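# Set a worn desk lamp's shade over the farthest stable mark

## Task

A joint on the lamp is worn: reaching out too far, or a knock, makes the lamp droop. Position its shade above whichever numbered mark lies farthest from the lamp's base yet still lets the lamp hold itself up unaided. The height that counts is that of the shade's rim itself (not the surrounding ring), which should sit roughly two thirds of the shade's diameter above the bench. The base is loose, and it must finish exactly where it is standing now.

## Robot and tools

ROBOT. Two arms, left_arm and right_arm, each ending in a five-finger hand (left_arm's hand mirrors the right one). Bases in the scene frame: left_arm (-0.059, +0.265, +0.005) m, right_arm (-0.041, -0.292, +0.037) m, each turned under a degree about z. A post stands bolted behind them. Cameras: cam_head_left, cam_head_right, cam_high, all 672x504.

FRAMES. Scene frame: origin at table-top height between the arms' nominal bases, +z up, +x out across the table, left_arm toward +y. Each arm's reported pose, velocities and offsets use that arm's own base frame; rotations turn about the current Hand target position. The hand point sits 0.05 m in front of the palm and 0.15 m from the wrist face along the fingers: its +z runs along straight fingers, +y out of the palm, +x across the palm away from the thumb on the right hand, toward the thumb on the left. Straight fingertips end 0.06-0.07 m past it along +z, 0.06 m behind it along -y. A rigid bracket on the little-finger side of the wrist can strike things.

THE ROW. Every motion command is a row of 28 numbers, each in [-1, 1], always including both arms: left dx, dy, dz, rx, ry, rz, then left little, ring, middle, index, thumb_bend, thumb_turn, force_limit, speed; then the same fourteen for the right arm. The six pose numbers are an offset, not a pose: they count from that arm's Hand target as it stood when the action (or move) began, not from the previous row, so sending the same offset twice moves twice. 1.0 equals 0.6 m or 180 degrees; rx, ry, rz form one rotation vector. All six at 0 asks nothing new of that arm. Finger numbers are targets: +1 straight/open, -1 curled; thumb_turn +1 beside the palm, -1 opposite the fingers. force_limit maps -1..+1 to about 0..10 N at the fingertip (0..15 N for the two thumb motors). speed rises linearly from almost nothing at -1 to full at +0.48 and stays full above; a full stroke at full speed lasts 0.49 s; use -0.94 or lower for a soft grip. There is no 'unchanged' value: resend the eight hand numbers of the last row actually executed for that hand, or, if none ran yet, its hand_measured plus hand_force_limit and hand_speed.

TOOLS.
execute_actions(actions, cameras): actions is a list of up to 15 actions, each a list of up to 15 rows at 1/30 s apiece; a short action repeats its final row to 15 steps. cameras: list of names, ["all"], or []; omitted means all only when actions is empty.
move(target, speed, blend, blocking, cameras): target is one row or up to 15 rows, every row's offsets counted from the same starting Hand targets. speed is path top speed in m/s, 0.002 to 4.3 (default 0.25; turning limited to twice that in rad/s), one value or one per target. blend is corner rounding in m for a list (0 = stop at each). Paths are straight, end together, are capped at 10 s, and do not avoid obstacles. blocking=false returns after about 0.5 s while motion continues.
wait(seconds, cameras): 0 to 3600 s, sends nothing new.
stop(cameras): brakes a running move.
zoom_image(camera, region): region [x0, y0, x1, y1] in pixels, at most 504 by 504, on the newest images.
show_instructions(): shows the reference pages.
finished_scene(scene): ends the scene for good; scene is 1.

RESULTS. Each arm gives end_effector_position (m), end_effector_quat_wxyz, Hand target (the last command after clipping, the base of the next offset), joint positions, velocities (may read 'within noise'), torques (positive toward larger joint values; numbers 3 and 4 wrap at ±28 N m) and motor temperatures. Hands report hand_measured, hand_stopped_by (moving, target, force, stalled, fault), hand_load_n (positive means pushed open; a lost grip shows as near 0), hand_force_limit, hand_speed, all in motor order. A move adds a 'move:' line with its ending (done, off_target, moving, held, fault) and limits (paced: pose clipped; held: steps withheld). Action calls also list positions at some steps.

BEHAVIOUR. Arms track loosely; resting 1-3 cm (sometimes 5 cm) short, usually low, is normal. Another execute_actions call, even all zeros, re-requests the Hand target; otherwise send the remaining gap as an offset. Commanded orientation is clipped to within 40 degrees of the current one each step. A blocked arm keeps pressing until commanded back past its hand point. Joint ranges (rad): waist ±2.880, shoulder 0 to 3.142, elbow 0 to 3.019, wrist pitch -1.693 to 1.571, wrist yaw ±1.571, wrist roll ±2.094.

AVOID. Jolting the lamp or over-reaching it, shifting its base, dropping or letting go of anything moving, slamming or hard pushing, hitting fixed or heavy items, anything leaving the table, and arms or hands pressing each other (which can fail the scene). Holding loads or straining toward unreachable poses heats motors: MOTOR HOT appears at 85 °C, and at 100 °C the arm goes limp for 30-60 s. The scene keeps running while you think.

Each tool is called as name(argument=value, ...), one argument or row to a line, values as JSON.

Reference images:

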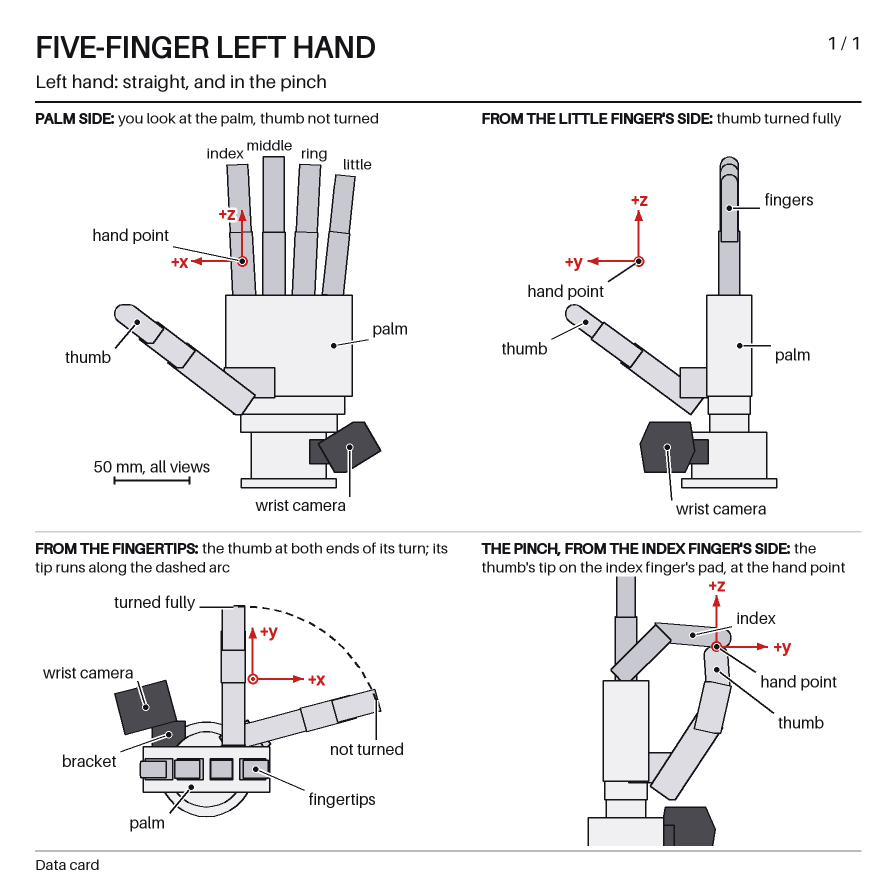

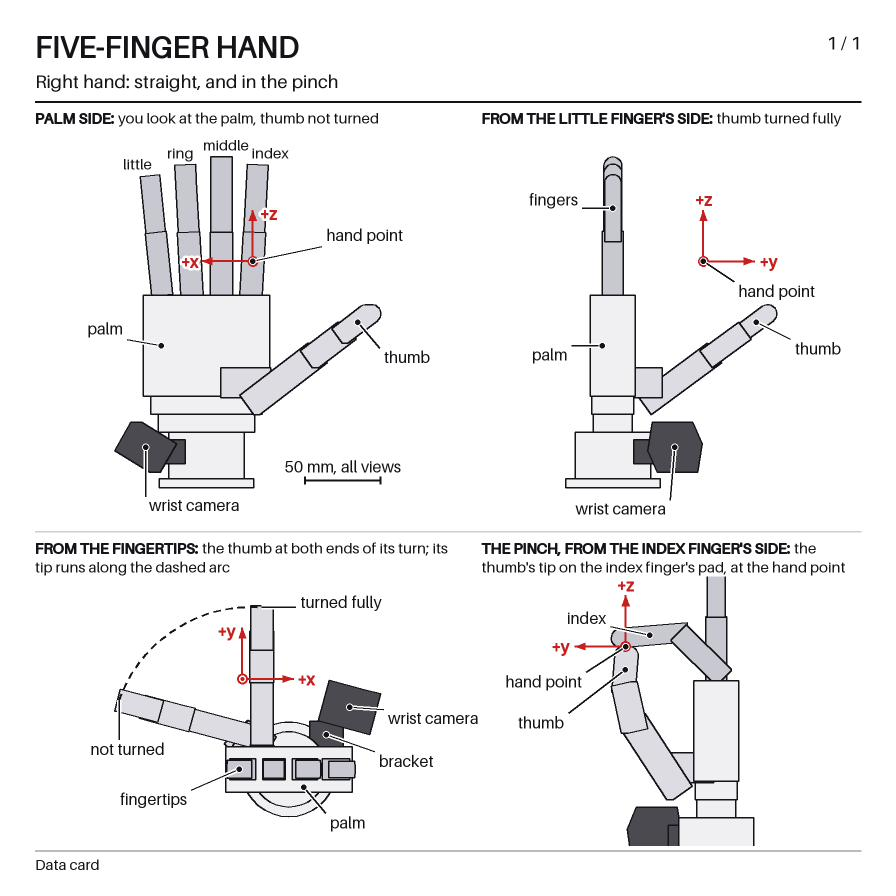

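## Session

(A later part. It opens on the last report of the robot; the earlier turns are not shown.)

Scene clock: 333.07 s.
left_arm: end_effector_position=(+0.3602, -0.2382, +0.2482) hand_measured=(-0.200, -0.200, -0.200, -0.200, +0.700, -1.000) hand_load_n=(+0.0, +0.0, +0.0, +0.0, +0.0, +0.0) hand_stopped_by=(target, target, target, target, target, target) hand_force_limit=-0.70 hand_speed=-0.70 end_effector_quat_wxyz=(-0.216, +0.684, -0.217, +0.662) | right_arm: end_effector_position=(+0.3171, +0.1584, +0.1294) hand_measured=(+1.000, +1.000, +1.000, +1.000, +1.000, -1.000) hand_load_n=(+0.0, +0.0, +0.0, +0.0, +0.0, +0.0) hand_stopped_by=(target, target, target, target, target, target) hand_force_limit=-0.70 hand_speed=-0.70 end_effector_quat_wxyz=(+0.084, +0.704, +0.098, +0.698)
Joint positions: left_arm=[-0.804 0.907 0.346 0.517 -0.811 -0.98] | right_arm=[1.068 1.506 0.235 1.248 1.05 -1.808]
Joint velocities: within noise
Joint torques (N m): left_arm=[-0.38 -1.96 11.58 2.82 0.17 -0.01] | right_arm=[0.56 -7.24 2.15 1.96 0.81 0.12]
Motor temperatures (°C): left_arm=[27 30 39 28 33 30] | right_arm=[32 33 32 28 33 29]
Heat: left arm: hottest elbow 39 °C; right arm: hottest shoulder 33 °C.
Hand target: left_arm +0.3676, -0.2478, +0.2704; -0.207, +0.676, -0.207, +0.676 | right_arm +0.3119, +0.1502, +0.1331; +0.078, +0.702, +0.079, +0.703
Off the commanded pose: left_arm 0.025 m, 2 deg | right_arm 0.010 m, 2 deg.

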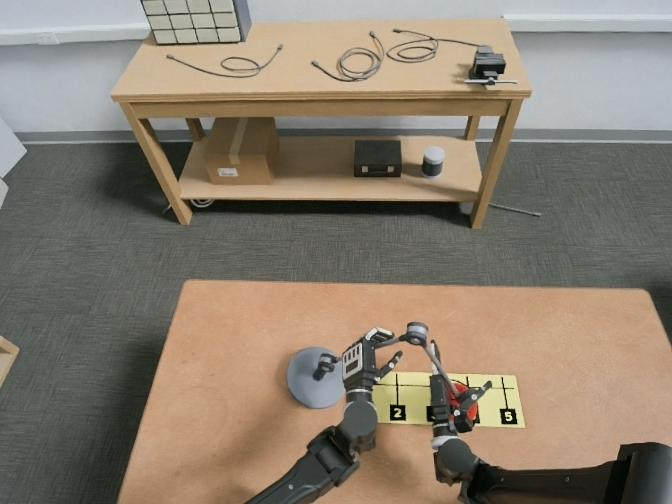

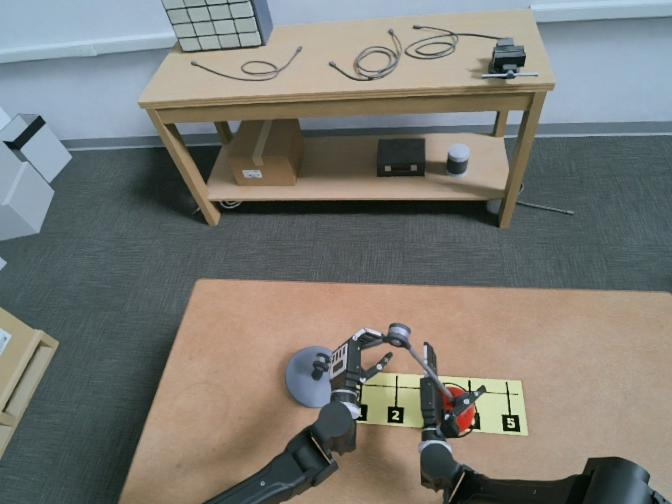

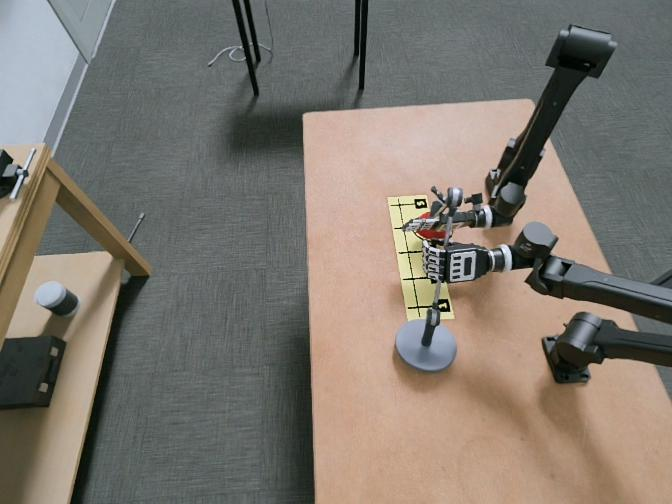

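move(
  target=[0,0,0,0,0,0,-0.2,-0.2,-0.2,-0.2,0.7,-1,-0.7,-0.7,0.01,0.02,0.06,0,0,0,1,1,1,1,1,-1,-0.7,-0.7],
  speed=0.04,
  cameras=["all"],
)

zoom_image(
  camera="cam_head_left",
  region=[400, 320, 510, 440],
)

zoom_image(
  camera="cam_high",
  region=[395, 175, 495, 255],
)

Scene clock: 336.83 s.
left_arm: end_effector_position=(+0.3607, -0.2372, +0.2486) hand_measured=(-0.200, -0.200, -0.200, -0.200, +0.700, -1.000) hand_load_n=(+0.0, +0.0, +0.0, +0.0, +0.0, +0.0) hand_stopped_by=(target, target, target, target, target, target) hand_force_limit=-0.70 hand_speed=-0.70 end_effector_quat_wxyz=(-0.217, +0.684, -0.215, +0.662) | right_arm: end_effector_position=(+0.3141, +0.1561, +0.1548) hand_measured=(+1.000, +1.000, +1.000, +1.000, +1.000, -1.000) hand_load_n=(+0.0, +0.0, +0.0, +0.0, +0.0, +0.0) hand_stopped_by=(target, target, target, target, target, target) hand_force_limit=-0.70 hand_speed=-0.70 end_effector_quat_wxyz=(+0.093, +0.708, +0.107, +0.692)
Joint positions: left_arm=[-0.803 0.907 0.346 0.519 -0.814 -0.98] | right_arm=[1.075 1.332 0.244 1.038 1.058 -1.811]
Joint torques (N m): left_arm=[-0.97 -2.26 11.52 2.76 0.27 -0.03] | right_arm=[-0.09 -6.42 8.2 1.54 0.61 0.17]
Heat: left arm: hottest elbow 39 °C; right arm: hottest shoulder 33 °C.
Hand target: left_arm +0.3676, -0.2477, +0.2704; -0.207, +0.676, -0.207, +0.676 | right_arm +0.3179, +0.1621, +0.1690; +0.078, +0.702, +0.079, +0.703
Off the commanded pose: left_arm 0.025 m, 2 deg | right_arm 0.016 m, 4 deg.
move: off_target (right_arm)

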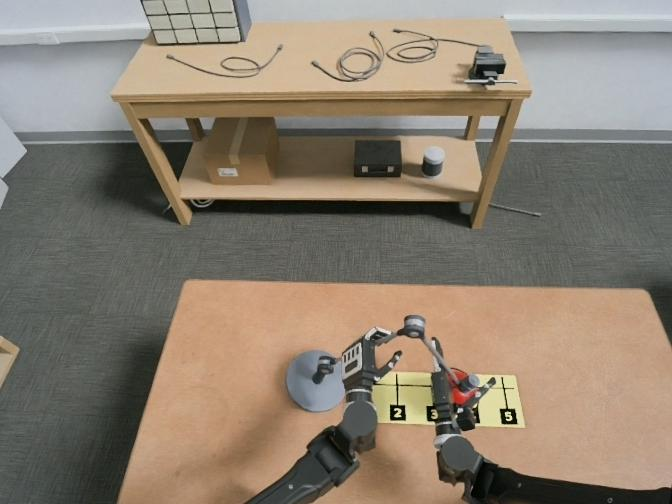

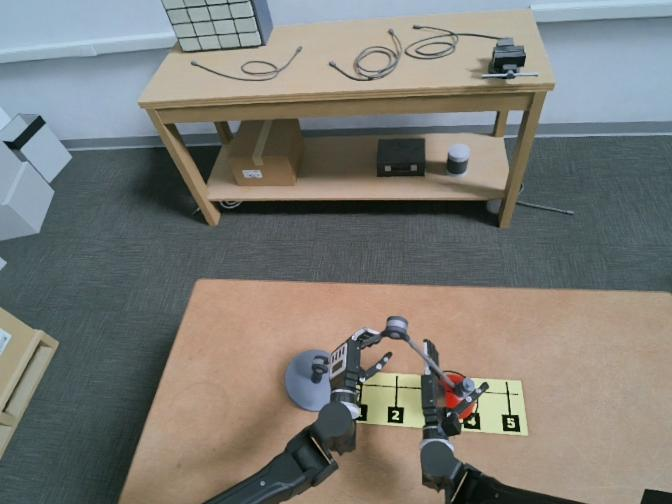

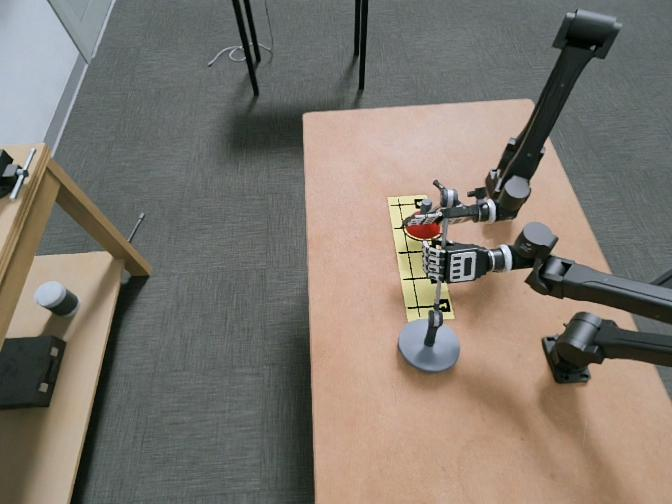

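Scaled by 4.200 from the camera's image (finer frame: 960x720).

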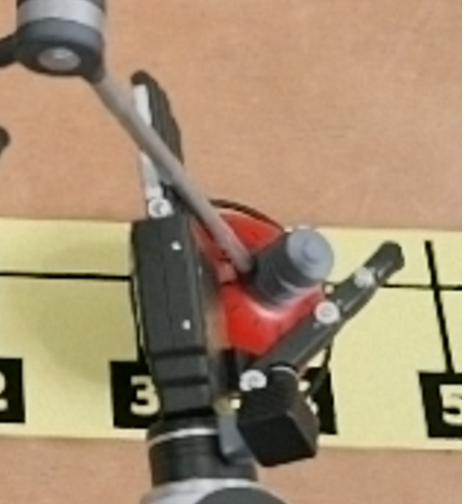

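Scaled by 5.040 from the camera's image (finer frame: 960x720).

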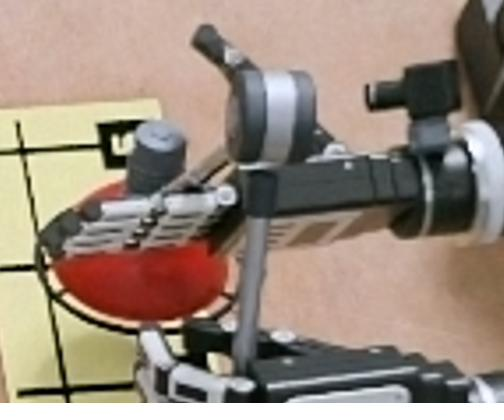

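move(
  target=[0,0,0,0,0,0,-0.2,-0.2,-0.2,-0.2,0.7,-1,-0.7,-0.7,-0.05,0.01,0.0,0,0,0,1,1,1,1,1,-1,-0.7,-0.7],
  speed=0.04,
  cameras=["all"],
)

zoom_image(
  camera="cam_head_left",
  region=[400, 320, 510, 440],
)

zoom_image(
  camera="cam_high",
  region=[395, 175, 495, 255],
)

Scene clock: 338.60 s.
left_arm: end_effector_position=(+0.3607, -0.2372, +0.2486) hand_measured=(-0.200, -0.200, -0.200, -0.200, +0.700, -1.000) hand_load_n=(+0.0, +0.0, +0.0, +0.0, +0.0, -0.5) hand_stopped_by=(target, target, target, target, target, target) hand_force_limit=-0.70 hand_speed=-0.70 end_effector_quat_wxyz=(-0.217, +0.684, -0.215, +0.662) | right_arm: end_effector_position=(+0.2887, +0.1626, +0.1635) hand_measured=(+1.000, +1.000, +1.000, +1.000, +1.000, -1.000) hand_load_n=(+0.0, +0.0, +0.0, -0.5, +0.0, +0.0) hand_stopped_by=(target, target, target, target, target, target) hand_force_limit=-0.70 hand_speed=-0.70 end_effector_quat_wxyz=(+0.091, +0.704, +0.089, +0.699)
Joint positions: left_arm=[-0.803 0.907 0.346 0.519 -0.815 -0.98] | right_arm=[1.181 1.299 0.244 1.036 1.184 -1.808]
Joint torques (N m): left_arm=[-1.08 -2.61 11.48 2.7 0.35 0.02] | right_arm=[0.03 -6.3 6.67 1.4 0.28 0.1]
Heat: left arm: hottest elbow 39 °C; right arm: hottest shoulder 33 °C.
Hand target: left_arm +0.3676, -0.2477, +0.2704; -0.207, +0.676, -0.207, +0.676 | right_arm +0.2879, +0.1681, +0.1690; +0.078, +0.702, +0.079, +0.703
Off the commanded pose: left_arm 0.025 m, 2 deg | right_arm 0.008 m, 2 deg.
move: done

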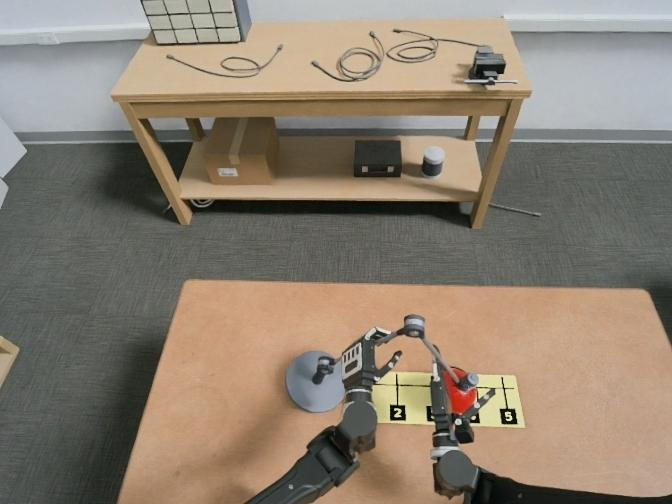

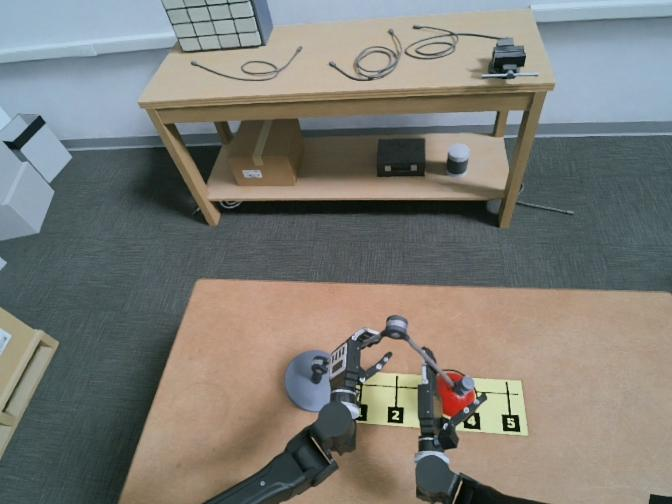

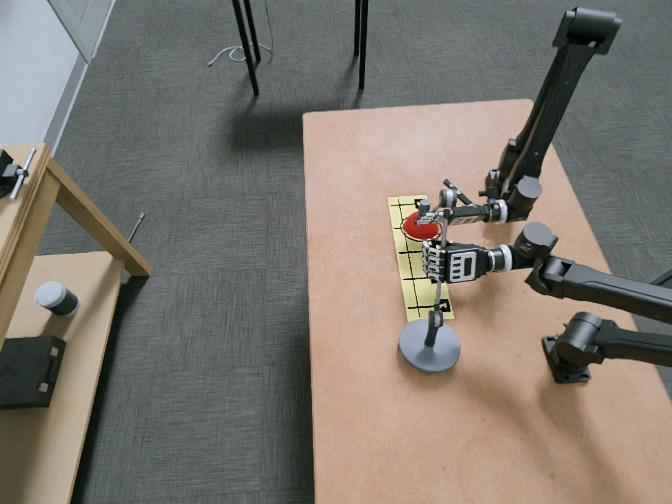

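Scaled by 4.200 from the camera's image (finer frame: 960x720).

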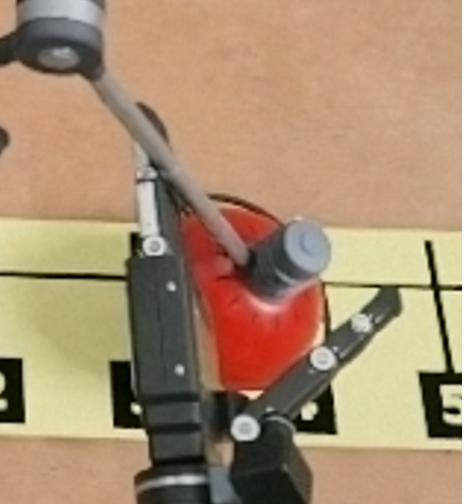

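Scaled by 5.040 from the camera's image (finer frame: 960x720).

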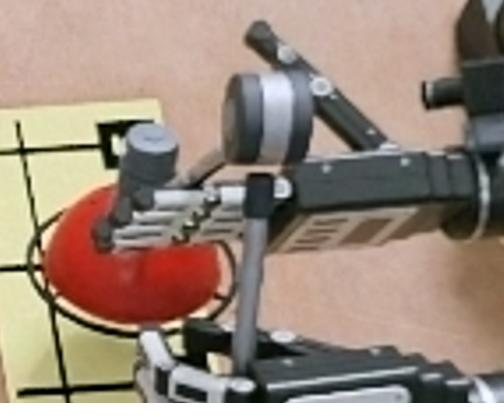

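move(
  target=[0,0,0,0,0,0,-0.2,-0.2,-0.2,-0.2,0.7,-1,-0.7,-0.7,-0.15,-0.0,0.0,0,0,0,1,1,1,1,1,-1,-0.7,-0.7],
  speed=0.06,
  cameras=["all"],
)

zoom_image(
  camera="cam_head_left",
  region=[280, 310, 540, 450],
)

zoom_image(
  camera="cam_head_right",
  region=[280, 310, 540, 450],
)

zoom_image(
  camera="cam_high",
  region=[370, 170, 570, 380],
)

Scene clock: 347.10 s.
left_arm: end_effector_position=(+0.3615, -0.2354, +0.2488) hand_measured=(-0.200, -0.200, -0.200, -0.200, +0.700, -1.000) hand_load_n=(+0.5, +0.0, +0.0, +0.0, +0.0, -0.5) hand_stopped_by=(target, target, target, target, target, target) hand_force_limit=-0.70 hand_speed=-0.70 end_effector_quat_wxyz=(-0.221, +0.684, -0.214, +0.661) | right_arm: end_effector_position=(+0.2003, +0.1703, +0.1696) hand_measured=(+1.000, +1.000, +1.000, +1.000, +1.000, -1.000) hand_load_n=(+0.0, +0.0, +0.0, +0.0, +0.0, +0.0) hand_stopped_by=(target, target, target, target, target, target) hand_force_limit=-0.70 hand_speed=-0.70 end_effector_quat_wxyz=(+0.081, +0.703, +0.075, +0.703)
Joint positions: left_arm=[-0.801 0.907 0.346 0.519 -0.821 -0.976] | right_arm=[1.545 1.241 0.221 1.036 1.554 -1.808]
Joint torques (N m): left_arm=[-1.49 -1.96 11.58 2.59 0.51 -0.04] | right_arm=[0.15 -3.37 4.85 0.88 0.11 -0.02]
Heat: left arm: hottest elbow 39 °C; right arm: hottest shoulder 33 °C.
Hand target: left_arm +0.3676, -0.2479, +0.2703; -0.207, +0.676, -0.207, +0.676 | right_arm +0.1979, +0.1681, +0.1690; +0.078, +0.702, +0.079, +0.703
Off the commanded pose: left_arm 0.026 m, 3 deg | right_arm 0.003 m, 1 deg.
move: done

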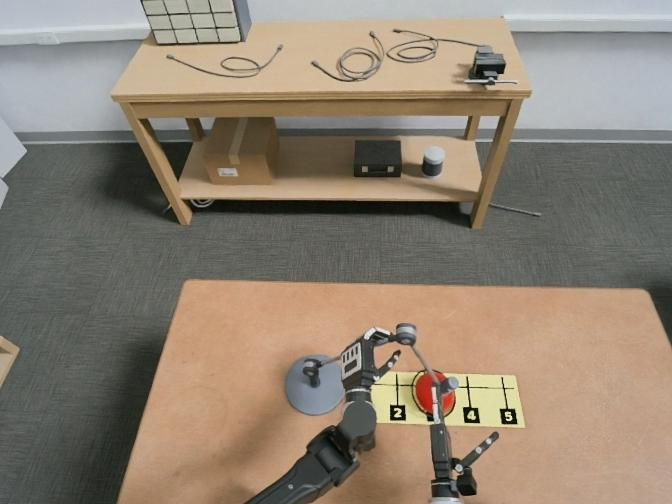

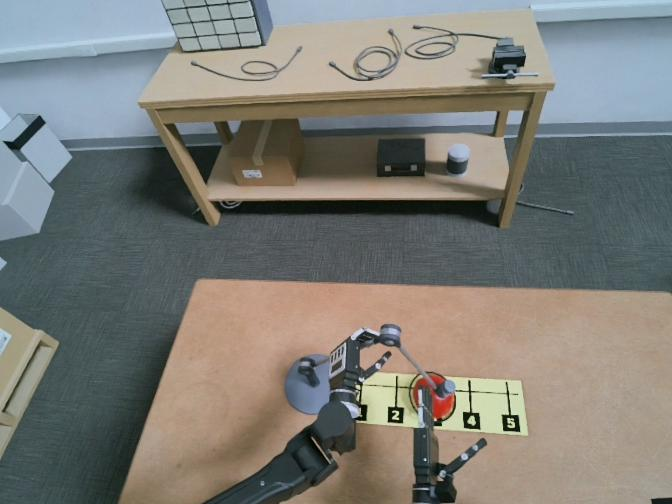

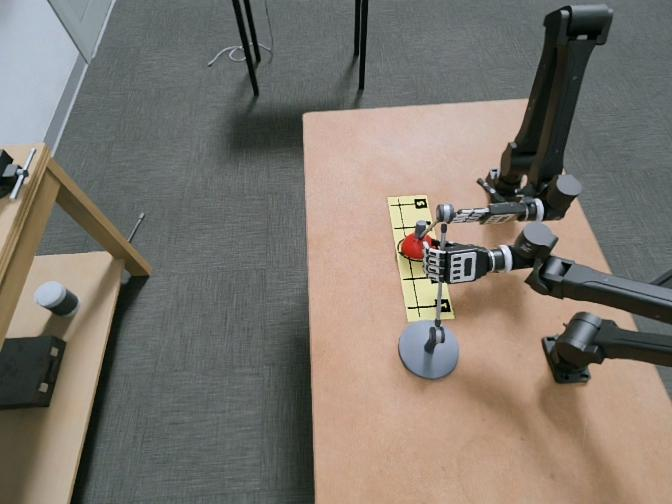

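Scaled by 1.938 from the camera's image (finer frame: 960x720).

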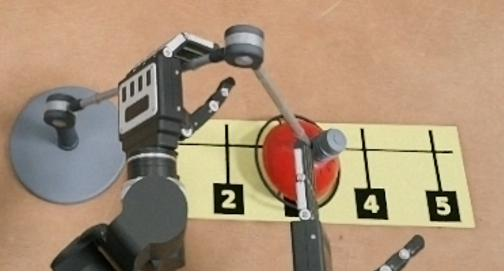

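Scaled by 1.938 from the camera's image (finer frame: 960x720).

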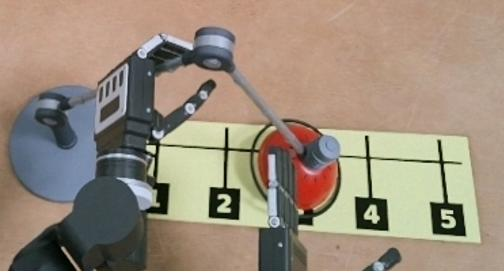

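Scaled by 2.400 from the camera's image (finer frame: 960x720).

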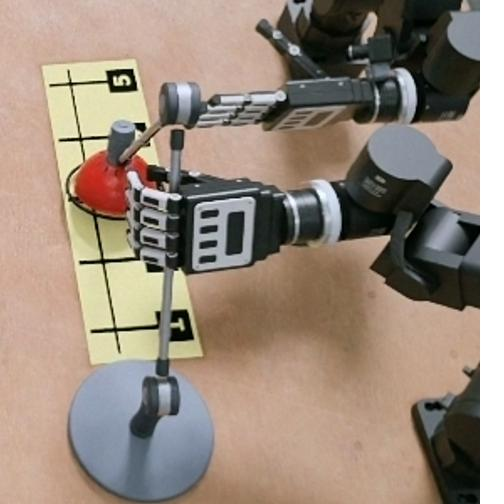

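wait(
  seconds=3,
  cameras=["all"],
)

zoom_image(
  camera="cam_head_left",
  region=[280, 310, 540, 450],
)

zoom_image(
  camera="cam_head_right",
  region=[280, 310, 540, 450],
)

zoom_image(
  camera="cam_high",
  region=[370, 170, 570, 380],
)

Scene clock: 350.83 s.
left_arm: end_effector_position=(+0.3615, -0.2354, +0.2488) hand_measured=(-0.200, -0.200, -0.200, -0.200, +0.700, -1.000) hand_load_n=(+0.5, +0.0, +0.0, +0.0, +0.0, +0.0) hand_stopped_by=(target, target, target, target, target, target) hand_force_limit=-0.70 hand_speed=-0.70 end_effector_quat_wxyz=(-0.221, +0.684, -0.214, +0.661) | right_arm: end_effector_position=(+0.2003, +0.1703, +0.1696) hand_measured=(+1.000, +1.000, +1.000, +1.000, +1.000, -1.000) hand_load_n=(+0.0, +0.0, +0.0, +0.5, +0.0, +0.0) hand_stopped_by=(target, target, target, target, target, target) hand_force_limit=-0.70 hand_speed=-0.70 end_effector_quat_wxyz=(+0.081, +0.703, +0.075, +0.703)
Joint positions: left_arm=[-0.801 0.907 0.346 0.519 -0.821 -0.976] | right_arm=[1.545 1.241 0.221 1.036 1.554 -1.808]
Joint torques (N m): left_arm=[-1.32 -1.96 11.44 2.74 0.49 -0.05] | right_arm=[0.26 -4.42 4.72 1.11 0.06 0.03]
Heat: left arm: hottest elbow 39 °C; right arm: hottest shoulder 33 °C.
Hand target: left_arm +0.3676, -0.2479, +0.2703; -0.207, +0.676, -0.207, +0.676 | right_arm +0.1979, +0.1681, +0.1690; +0.078, +0.702, +0.079, +0.703
Off the commanded pose: left_arm 0.026 m, 3 deg | right_arm 0.003 m, 1 deg.
wait: 3.00 s; at rest from the start

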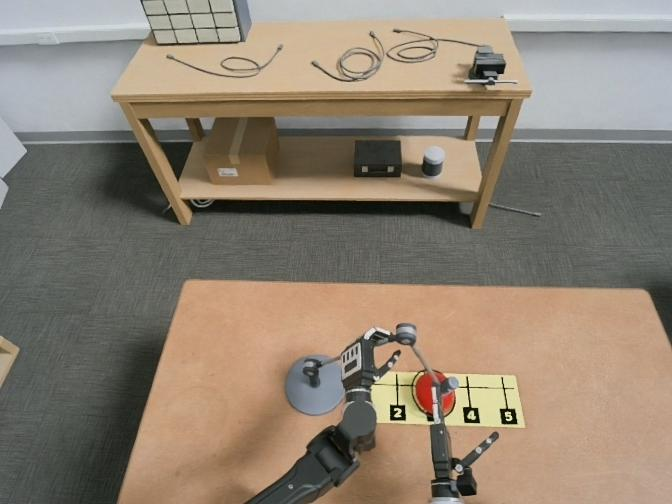

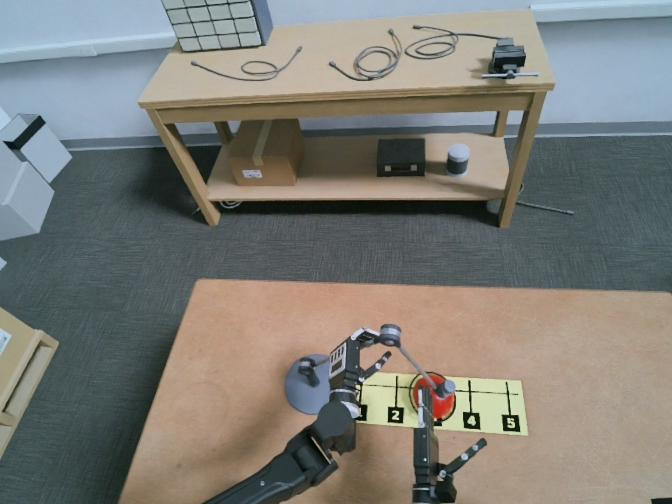

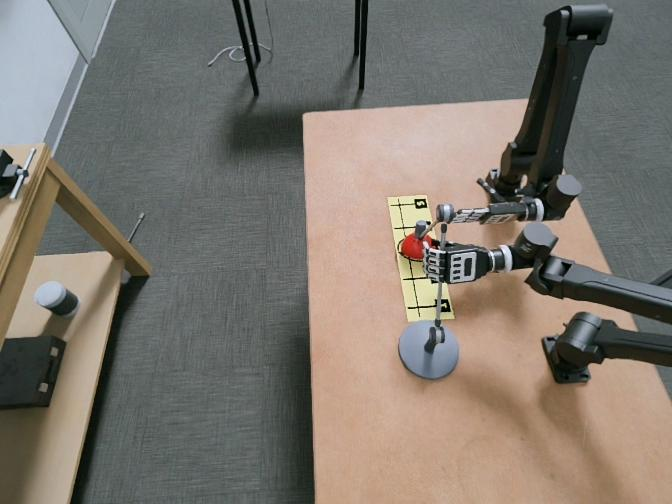

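Scaled by 1.938 from the camera's image (finer frame: 960x720).

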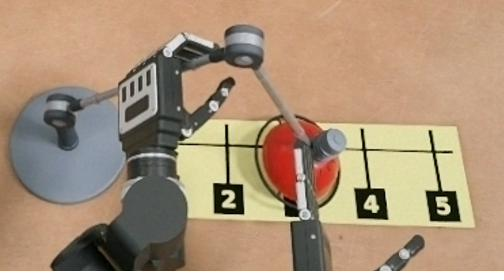

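Scaled by 1.938 from the camera's image (finer frame: 960x720).

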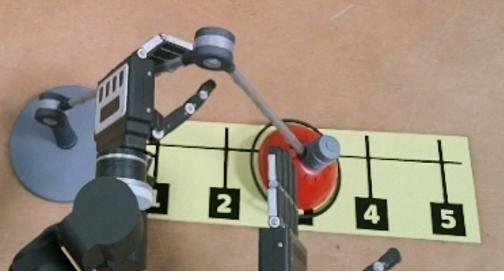

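Scaled by 2.400 from the camera's image (finer frame: 960x720).

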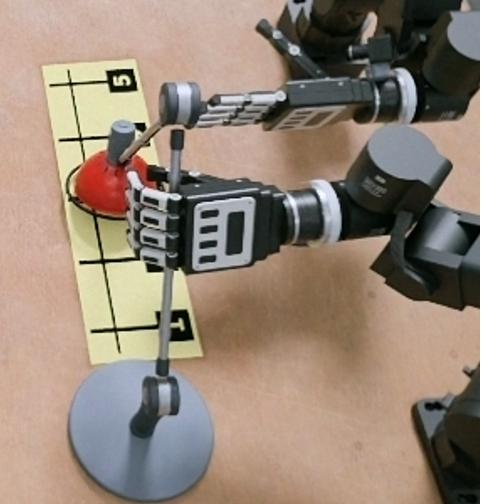

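move(
  target=[0,0,0,0,0,0,-0.2,-0.2,-0.2,-0.2,0.7,-1,-0.7,-0.7,-0.1,-0.2,0.15,0,0,0,1,1,1,1,1,-1,-0.7,-0.7],
  speed=0.08,
  cameras=["all"],
)

zoom_image(
  camera="cam_head_left",
  region=[390, 310, 480, 440],
)

zoom_image(
  camera="cam_head_right",
  region=[380, 310, 480, 440],
)

zoom_image(
  camera="cam_high",
  region=[380, 190, 480, 270],
)

Scene clock: 356.20 s.
left_arm: end_effector_position=(+0.3615, -0.2354, +0.2488) hand_measured=(-0.200, -0.200, -0.200, -0.200, +0.700, -1.000) hand_load_n=(+0.5, +0.0, +0.0, +0.0, +0.5, +0.0) hand_stopped_by=(target, target, target, target, target, target) hand_force_limit=-0.70 hand_speed=-0.70 end_effector_quat_wxyz=(-0.221, +0.684, -0.214, +0.661) | right_arm: end_effector_position=(+0.1875, +0.0654, +0.2376) hand_measured=(+1.000, +1.000, +1.000, +1.000, +1.000, -1.000) hand_load_n=(+0.0, +0.0, +0.0, +0.0, +0.0, +0.5) hand_stopped_by=(target, target, target, target, target, target) hand_force_limit=-0.70 hand_speed=-0.70 end_effector_quat_wxyz=(+0.077, +0.699, +0.119, +0.701)
Joint positions: left_arm=[-0.801 0.907 0.346 0.519 -0.821 -0.976] | right_arm=[1.66 0.231 0.11 0.324 1.601 -2.05]
Joint torques (N m): left_arm=[-1.2 -1.96 11.51 2.56 0.55 -0.03] | right_arm=[-1.08 2.49 14.26 0.4 -0.15 0.04]
Heat: left arm: hottest elbow 39 °C; right arm: hottest shoulder 33 °C.
Hand target: left_arm +0.3676, -0.2479, +0.2703; -0.207, +0.676, -0.207, +0.676 | right_arm +0.1379, +0.0481, +0.2591; +0.078, +0.702, +0.079, +0.703
Off the commanded pose: left_arm 0.026 m, 3 deg | right_arm 0.057 m, 5 deg.
joint sent to its limit (right arm) — joint 5 (wrist yaw), upper limit. The joint targets are off in position, not in orientation.
move: off_target (right_arm)

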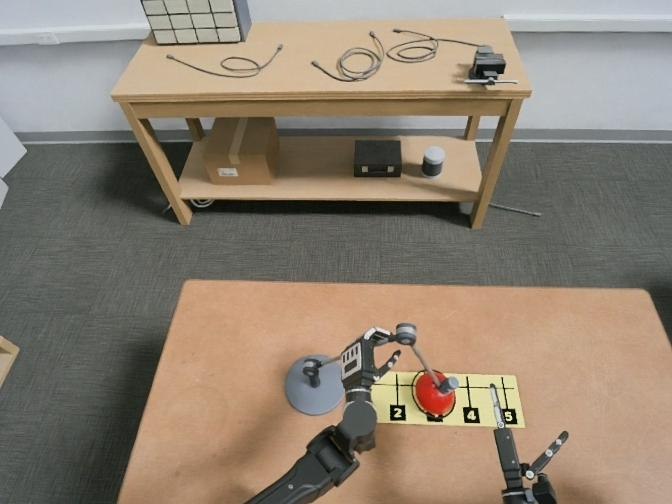

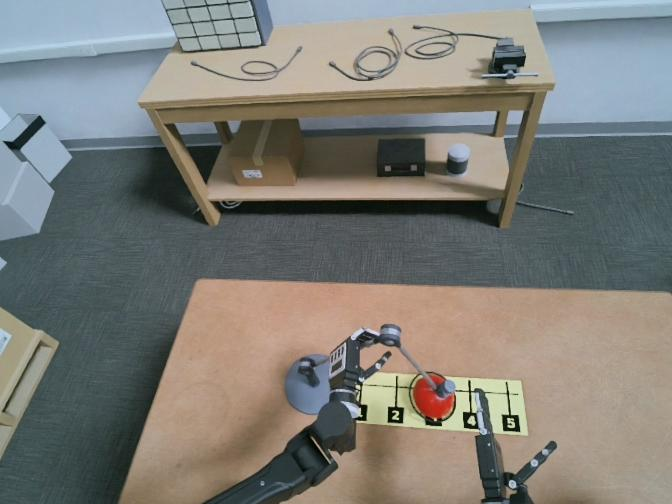

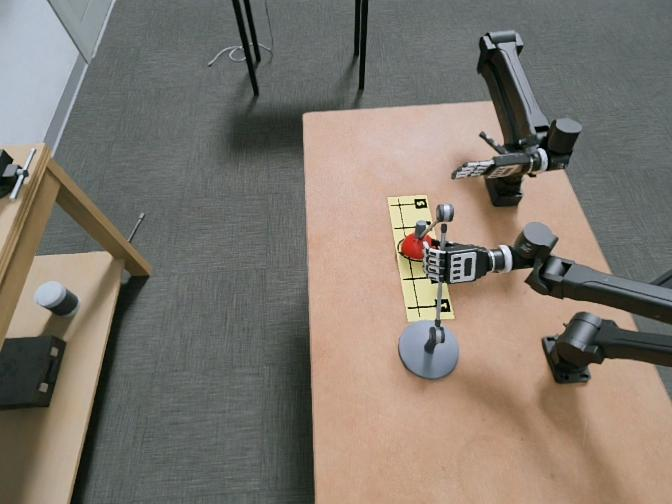

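Scaled by 3.877 from the camera's image (finer frame: 960x720).

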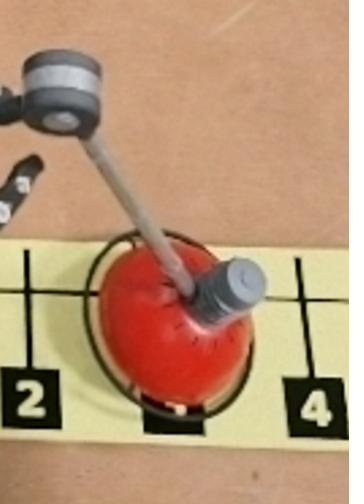

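Scaled by 3.877 from the camera's image (finer frame: 960x720).

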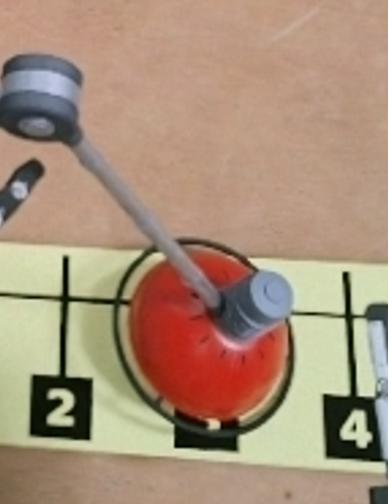

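Scaled by 5.040 from the camera's image (finer frame: 960x720).

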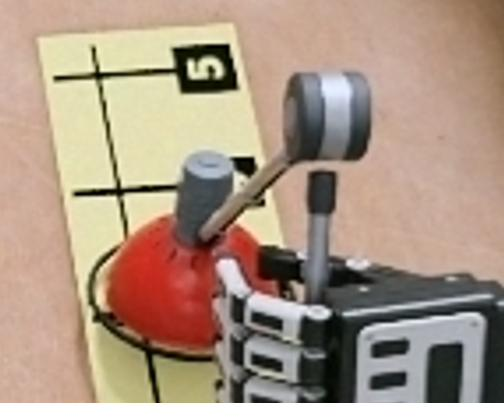

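move(
  target=[0,0,0,0,0,0,0.1,0.1,0.1,0.1,0.7,-1,-0.7,-0.8,0,0,0,0,0,0,1,1,1,1,1,-1,-0.7,-0.7],
  speed=0.05,
  cameras=["all"],
)

zoom_image(
  camera="cam_head_left",
  region=[280, 310, 480, 440],
)

zoom_image(
  camera="cam_high",
  region=[380, 190, 500, 380],
)

Scene clock: 358.33 s.
left_arm: end_effector_position=(+0.3614, -0.2355, +0.2488) hand_measured=(+0.100, +0.100, +0.100, +0.100, +0.700, -1.000) hand_load_n=(+0.0, +0.0, +0.0, +0.0, +0.0, +0.0) hand_stopped_by=(target, target, target, target, target, target) hand_force_limit=-0.70 hand_speed=-0.80 end_effector_quat_wxyz=(-0.221, +0.684, -0.214, +0.661) | right_arm: end_effector_position=(+0.1875, +0.0653, +0.2376) hand_measured=(+1.000, +1.000, +1.000, +1.000, +1.000, -1.000) hand_load_n=(+0.0, +0.0, +0.0, +0.0, +0.0, +0.5) hand_stopped_by=(target, target, target, target, target, target) hand_force_limit=-0.70 hand_speed=-0.70 end_effector_quat_wxyz=(+0.077, +0.699, +0.119, +0.701)
Joint positions: left_arm=[-0.801 0.907 0.346 0.519 -0.82 -0.976] | right_arm=[1.659 0.231 0.11 0.324 1.601 -2.05]
Joint torques (N m): left_arm=[-1.14 -2.84 11.63 2.74 0.5 -0.03] | right_arm=[-1.44 3.6 14.13 0.36 -0.09 0.04]
Heat: left arm: hottest elbow 39 °C; right arm: hottest shoulder 33 °C.
Hand target: left_arm +0.3676, -0.2479, +0.2703; -0.207, +0.676, -0.207, +0.676 | right_arm +0.1379, +0.0481, +0.2591; +0.078, +0.702, +0.079, +0.703
Off the commanded pose: left_arm 0.026 m, 3 deg | right_arm 0.057 m, 5 deg.
joint sent to its limit (right arm) — joint 5 (wrist yaw), upper limit. The joint targets are off in position, not in orientation.
move: done

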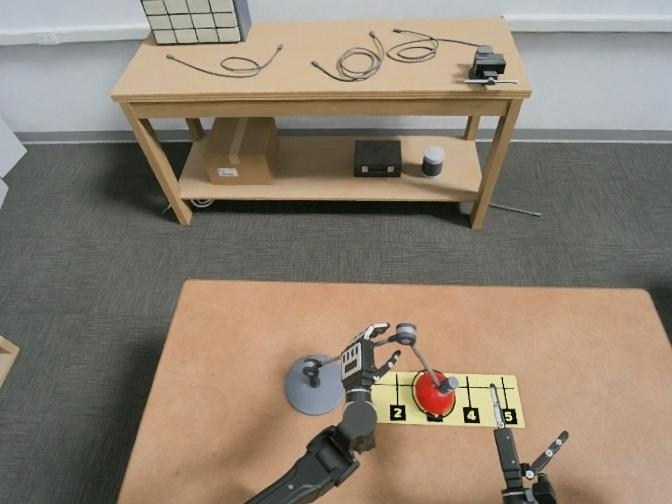

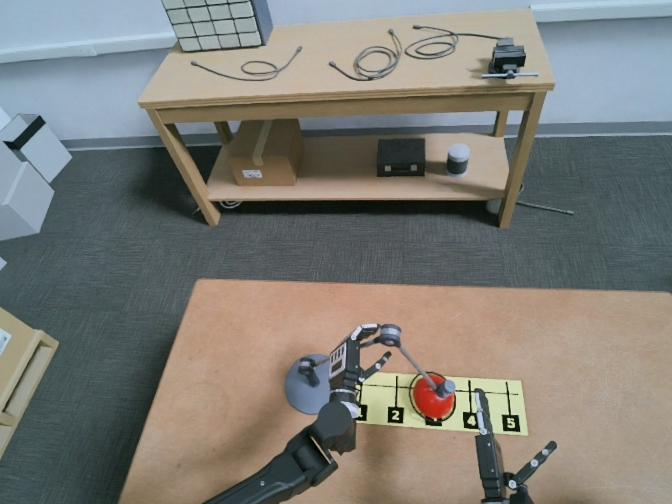

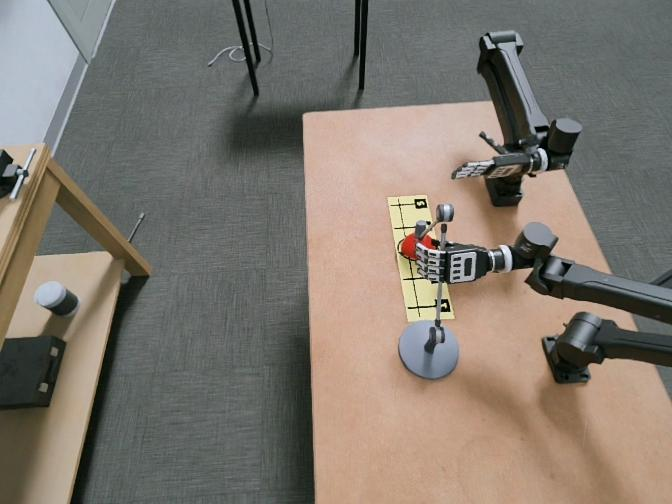

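Scaled by 2.520 from the camera's image (finer frame: 960x720).

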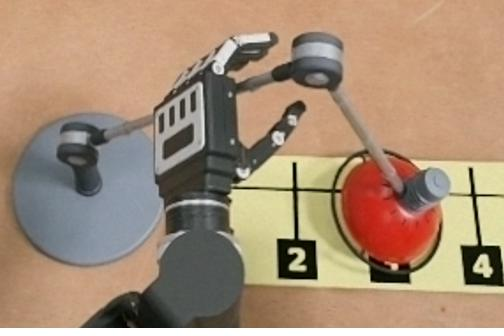

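Scaled by 2.653 from the camera's image (finer frame: 960x720).

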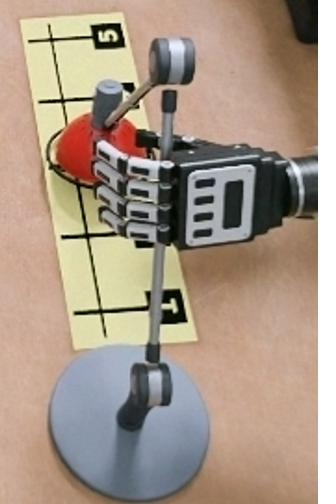

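zoom_image(
  camera="cam_head_left",
  region=[280, 340, 350, 420],
)

zoom_image(
  camera="cam_head_right",
  region=[280, 340, 350, 420],
)

zoom_image(
  camera="cam_high",
  region=[390, 310, 470, 390],
)

Scaled by 6.300 from the camera's image (finer frame: 960x720).

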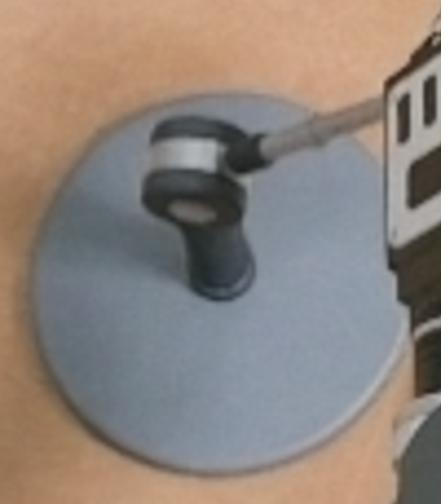

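Scaled by 6.300 from the camera's image (finer frame: 960x720).

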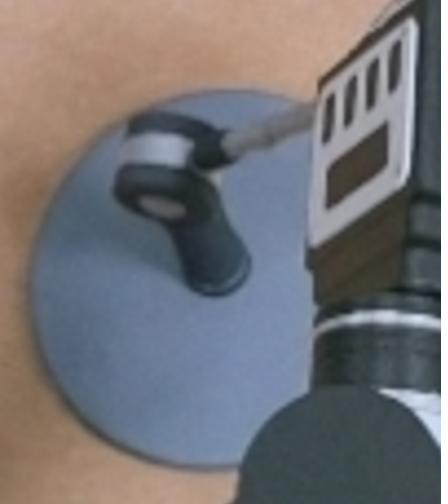

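Scaled by 6.300 from the camera's image (finer frame: 960x720).

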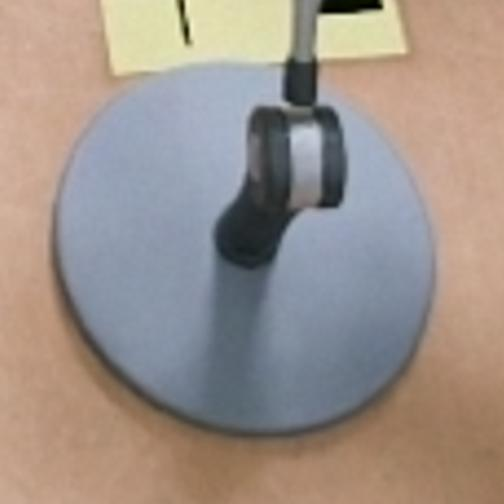

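move(
  target=[0,0,0,0,0,0,1,1,1,1,1,-1,-0.7,-0.7,0,0,0,0,0,0,1,1,1,1,1,-1,-0.7,-0.7],
  speed=0.05,
  cameras=["all"],
)

zoom_image(
  camera="cam_head_left",
  region=[280, 310, 480, 440],
)

zoom_image(
  camera="cam_high",
  region=[380, 190, 500, 380],
)

Scene clock: 370.93 s.
left_arm: end_effector_position=(+0.3614, -0.2355, +0.2488) hand_measured=(+1.000, +1.000, +1.000, +1.000, +1.000, -1.000) hand_load_n=(+0.5, +0.0, +0.0, +0.0, +0.0, +0.0) hand_stopped_by=(target, target, target, target, target, target) hand_force_limit=-0.70 hand_speed=-0.70 end_effector_quat_wxyz=(-0.221, +0.684, -0.214, +0.661) | right_arm: end_effector_position=(+0.1875, +0.0653, +0.2376) hand_measured=(+1.000, +1.000, +1.000, +1.000, +1.000, -1.000) hand_load_n=(+0.0, +0.0, +0.0, +0.0, +0.0, +0.5) hand_stopped_by=(target, target, target, target, target, target) hand_force_limit=-0.70 hand_speed=-0.70 end_effector_quat_wxyz=(+0.077, +0.699, +0.119, +0.701)
Joint positions: left_arm=[-0.801 0.907 0.346 0.519 -0.82 -0.976] | right_arm=[1.659 0.231 0.11 0.324 1.601 -2.05]
Joint torques (N m): left_arm=[-1.2 -2.78 11.56 2.59 0.52 0] | right_arm=[-1.26 2.49 14.3 0.39 -0.15 0.09]
Heat: left arm: hottest elbow 39 °C; right arm: hottest elbow 33 °C.
Hand target: left_arm +0.3676, -0.2479, +0.2703; -0.207, +0.676, -0.207, +0.676 | right_arm +0.1379, +0.0481, +0.2591; +0.078, +0.702, +0.079, +0.703
Off the commanded pose: left_arm 0.026 m, 3 deg | right_arm 0.057 m, 5 deg.
joint sent to its limit (right arm) — joint 5 (wrist yaw), upper limit. The joint targets are off in position, not in orientation.
move: done

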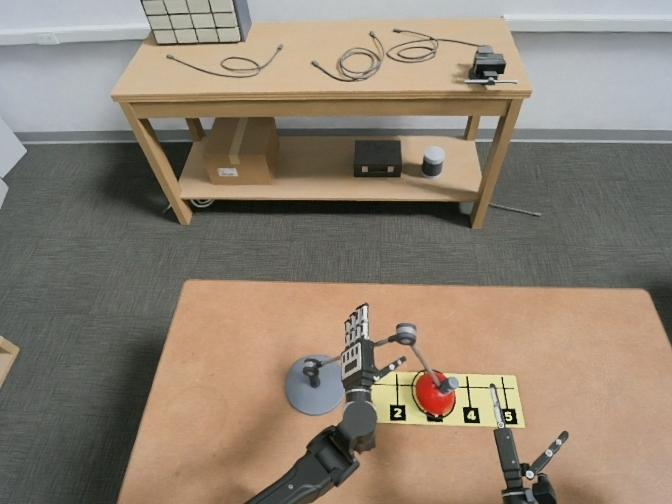

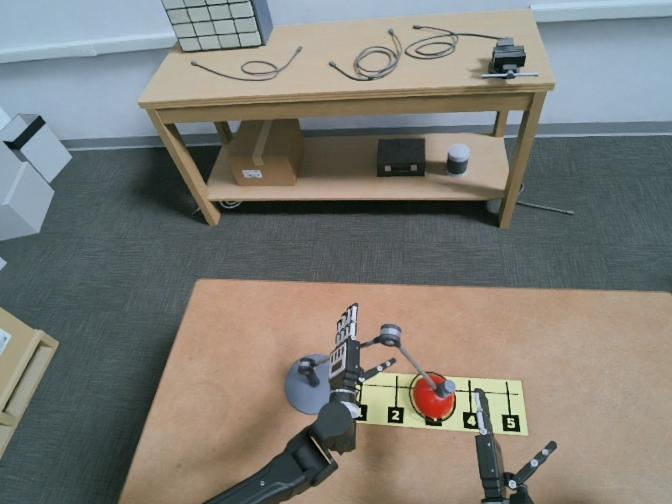

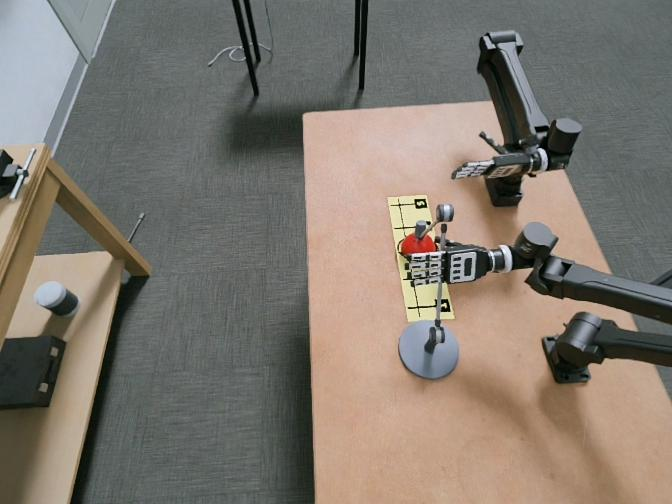

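Scaled by 2.520 from the camera's image (finer frame: 960x720).

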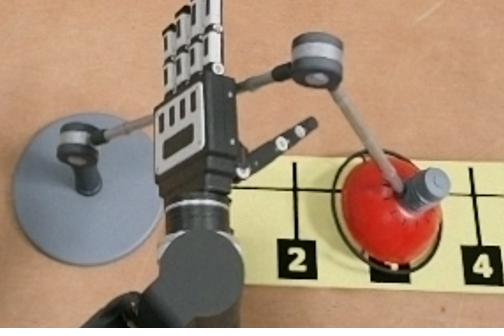

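Scaled by 2.653 from the camera's image (finer frame: 960x720).

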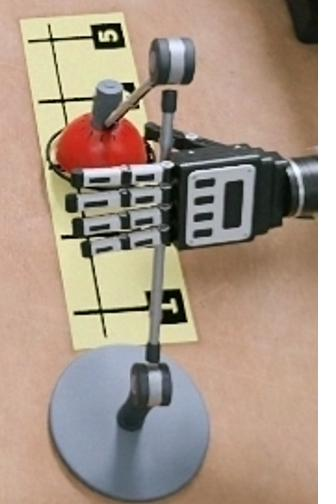

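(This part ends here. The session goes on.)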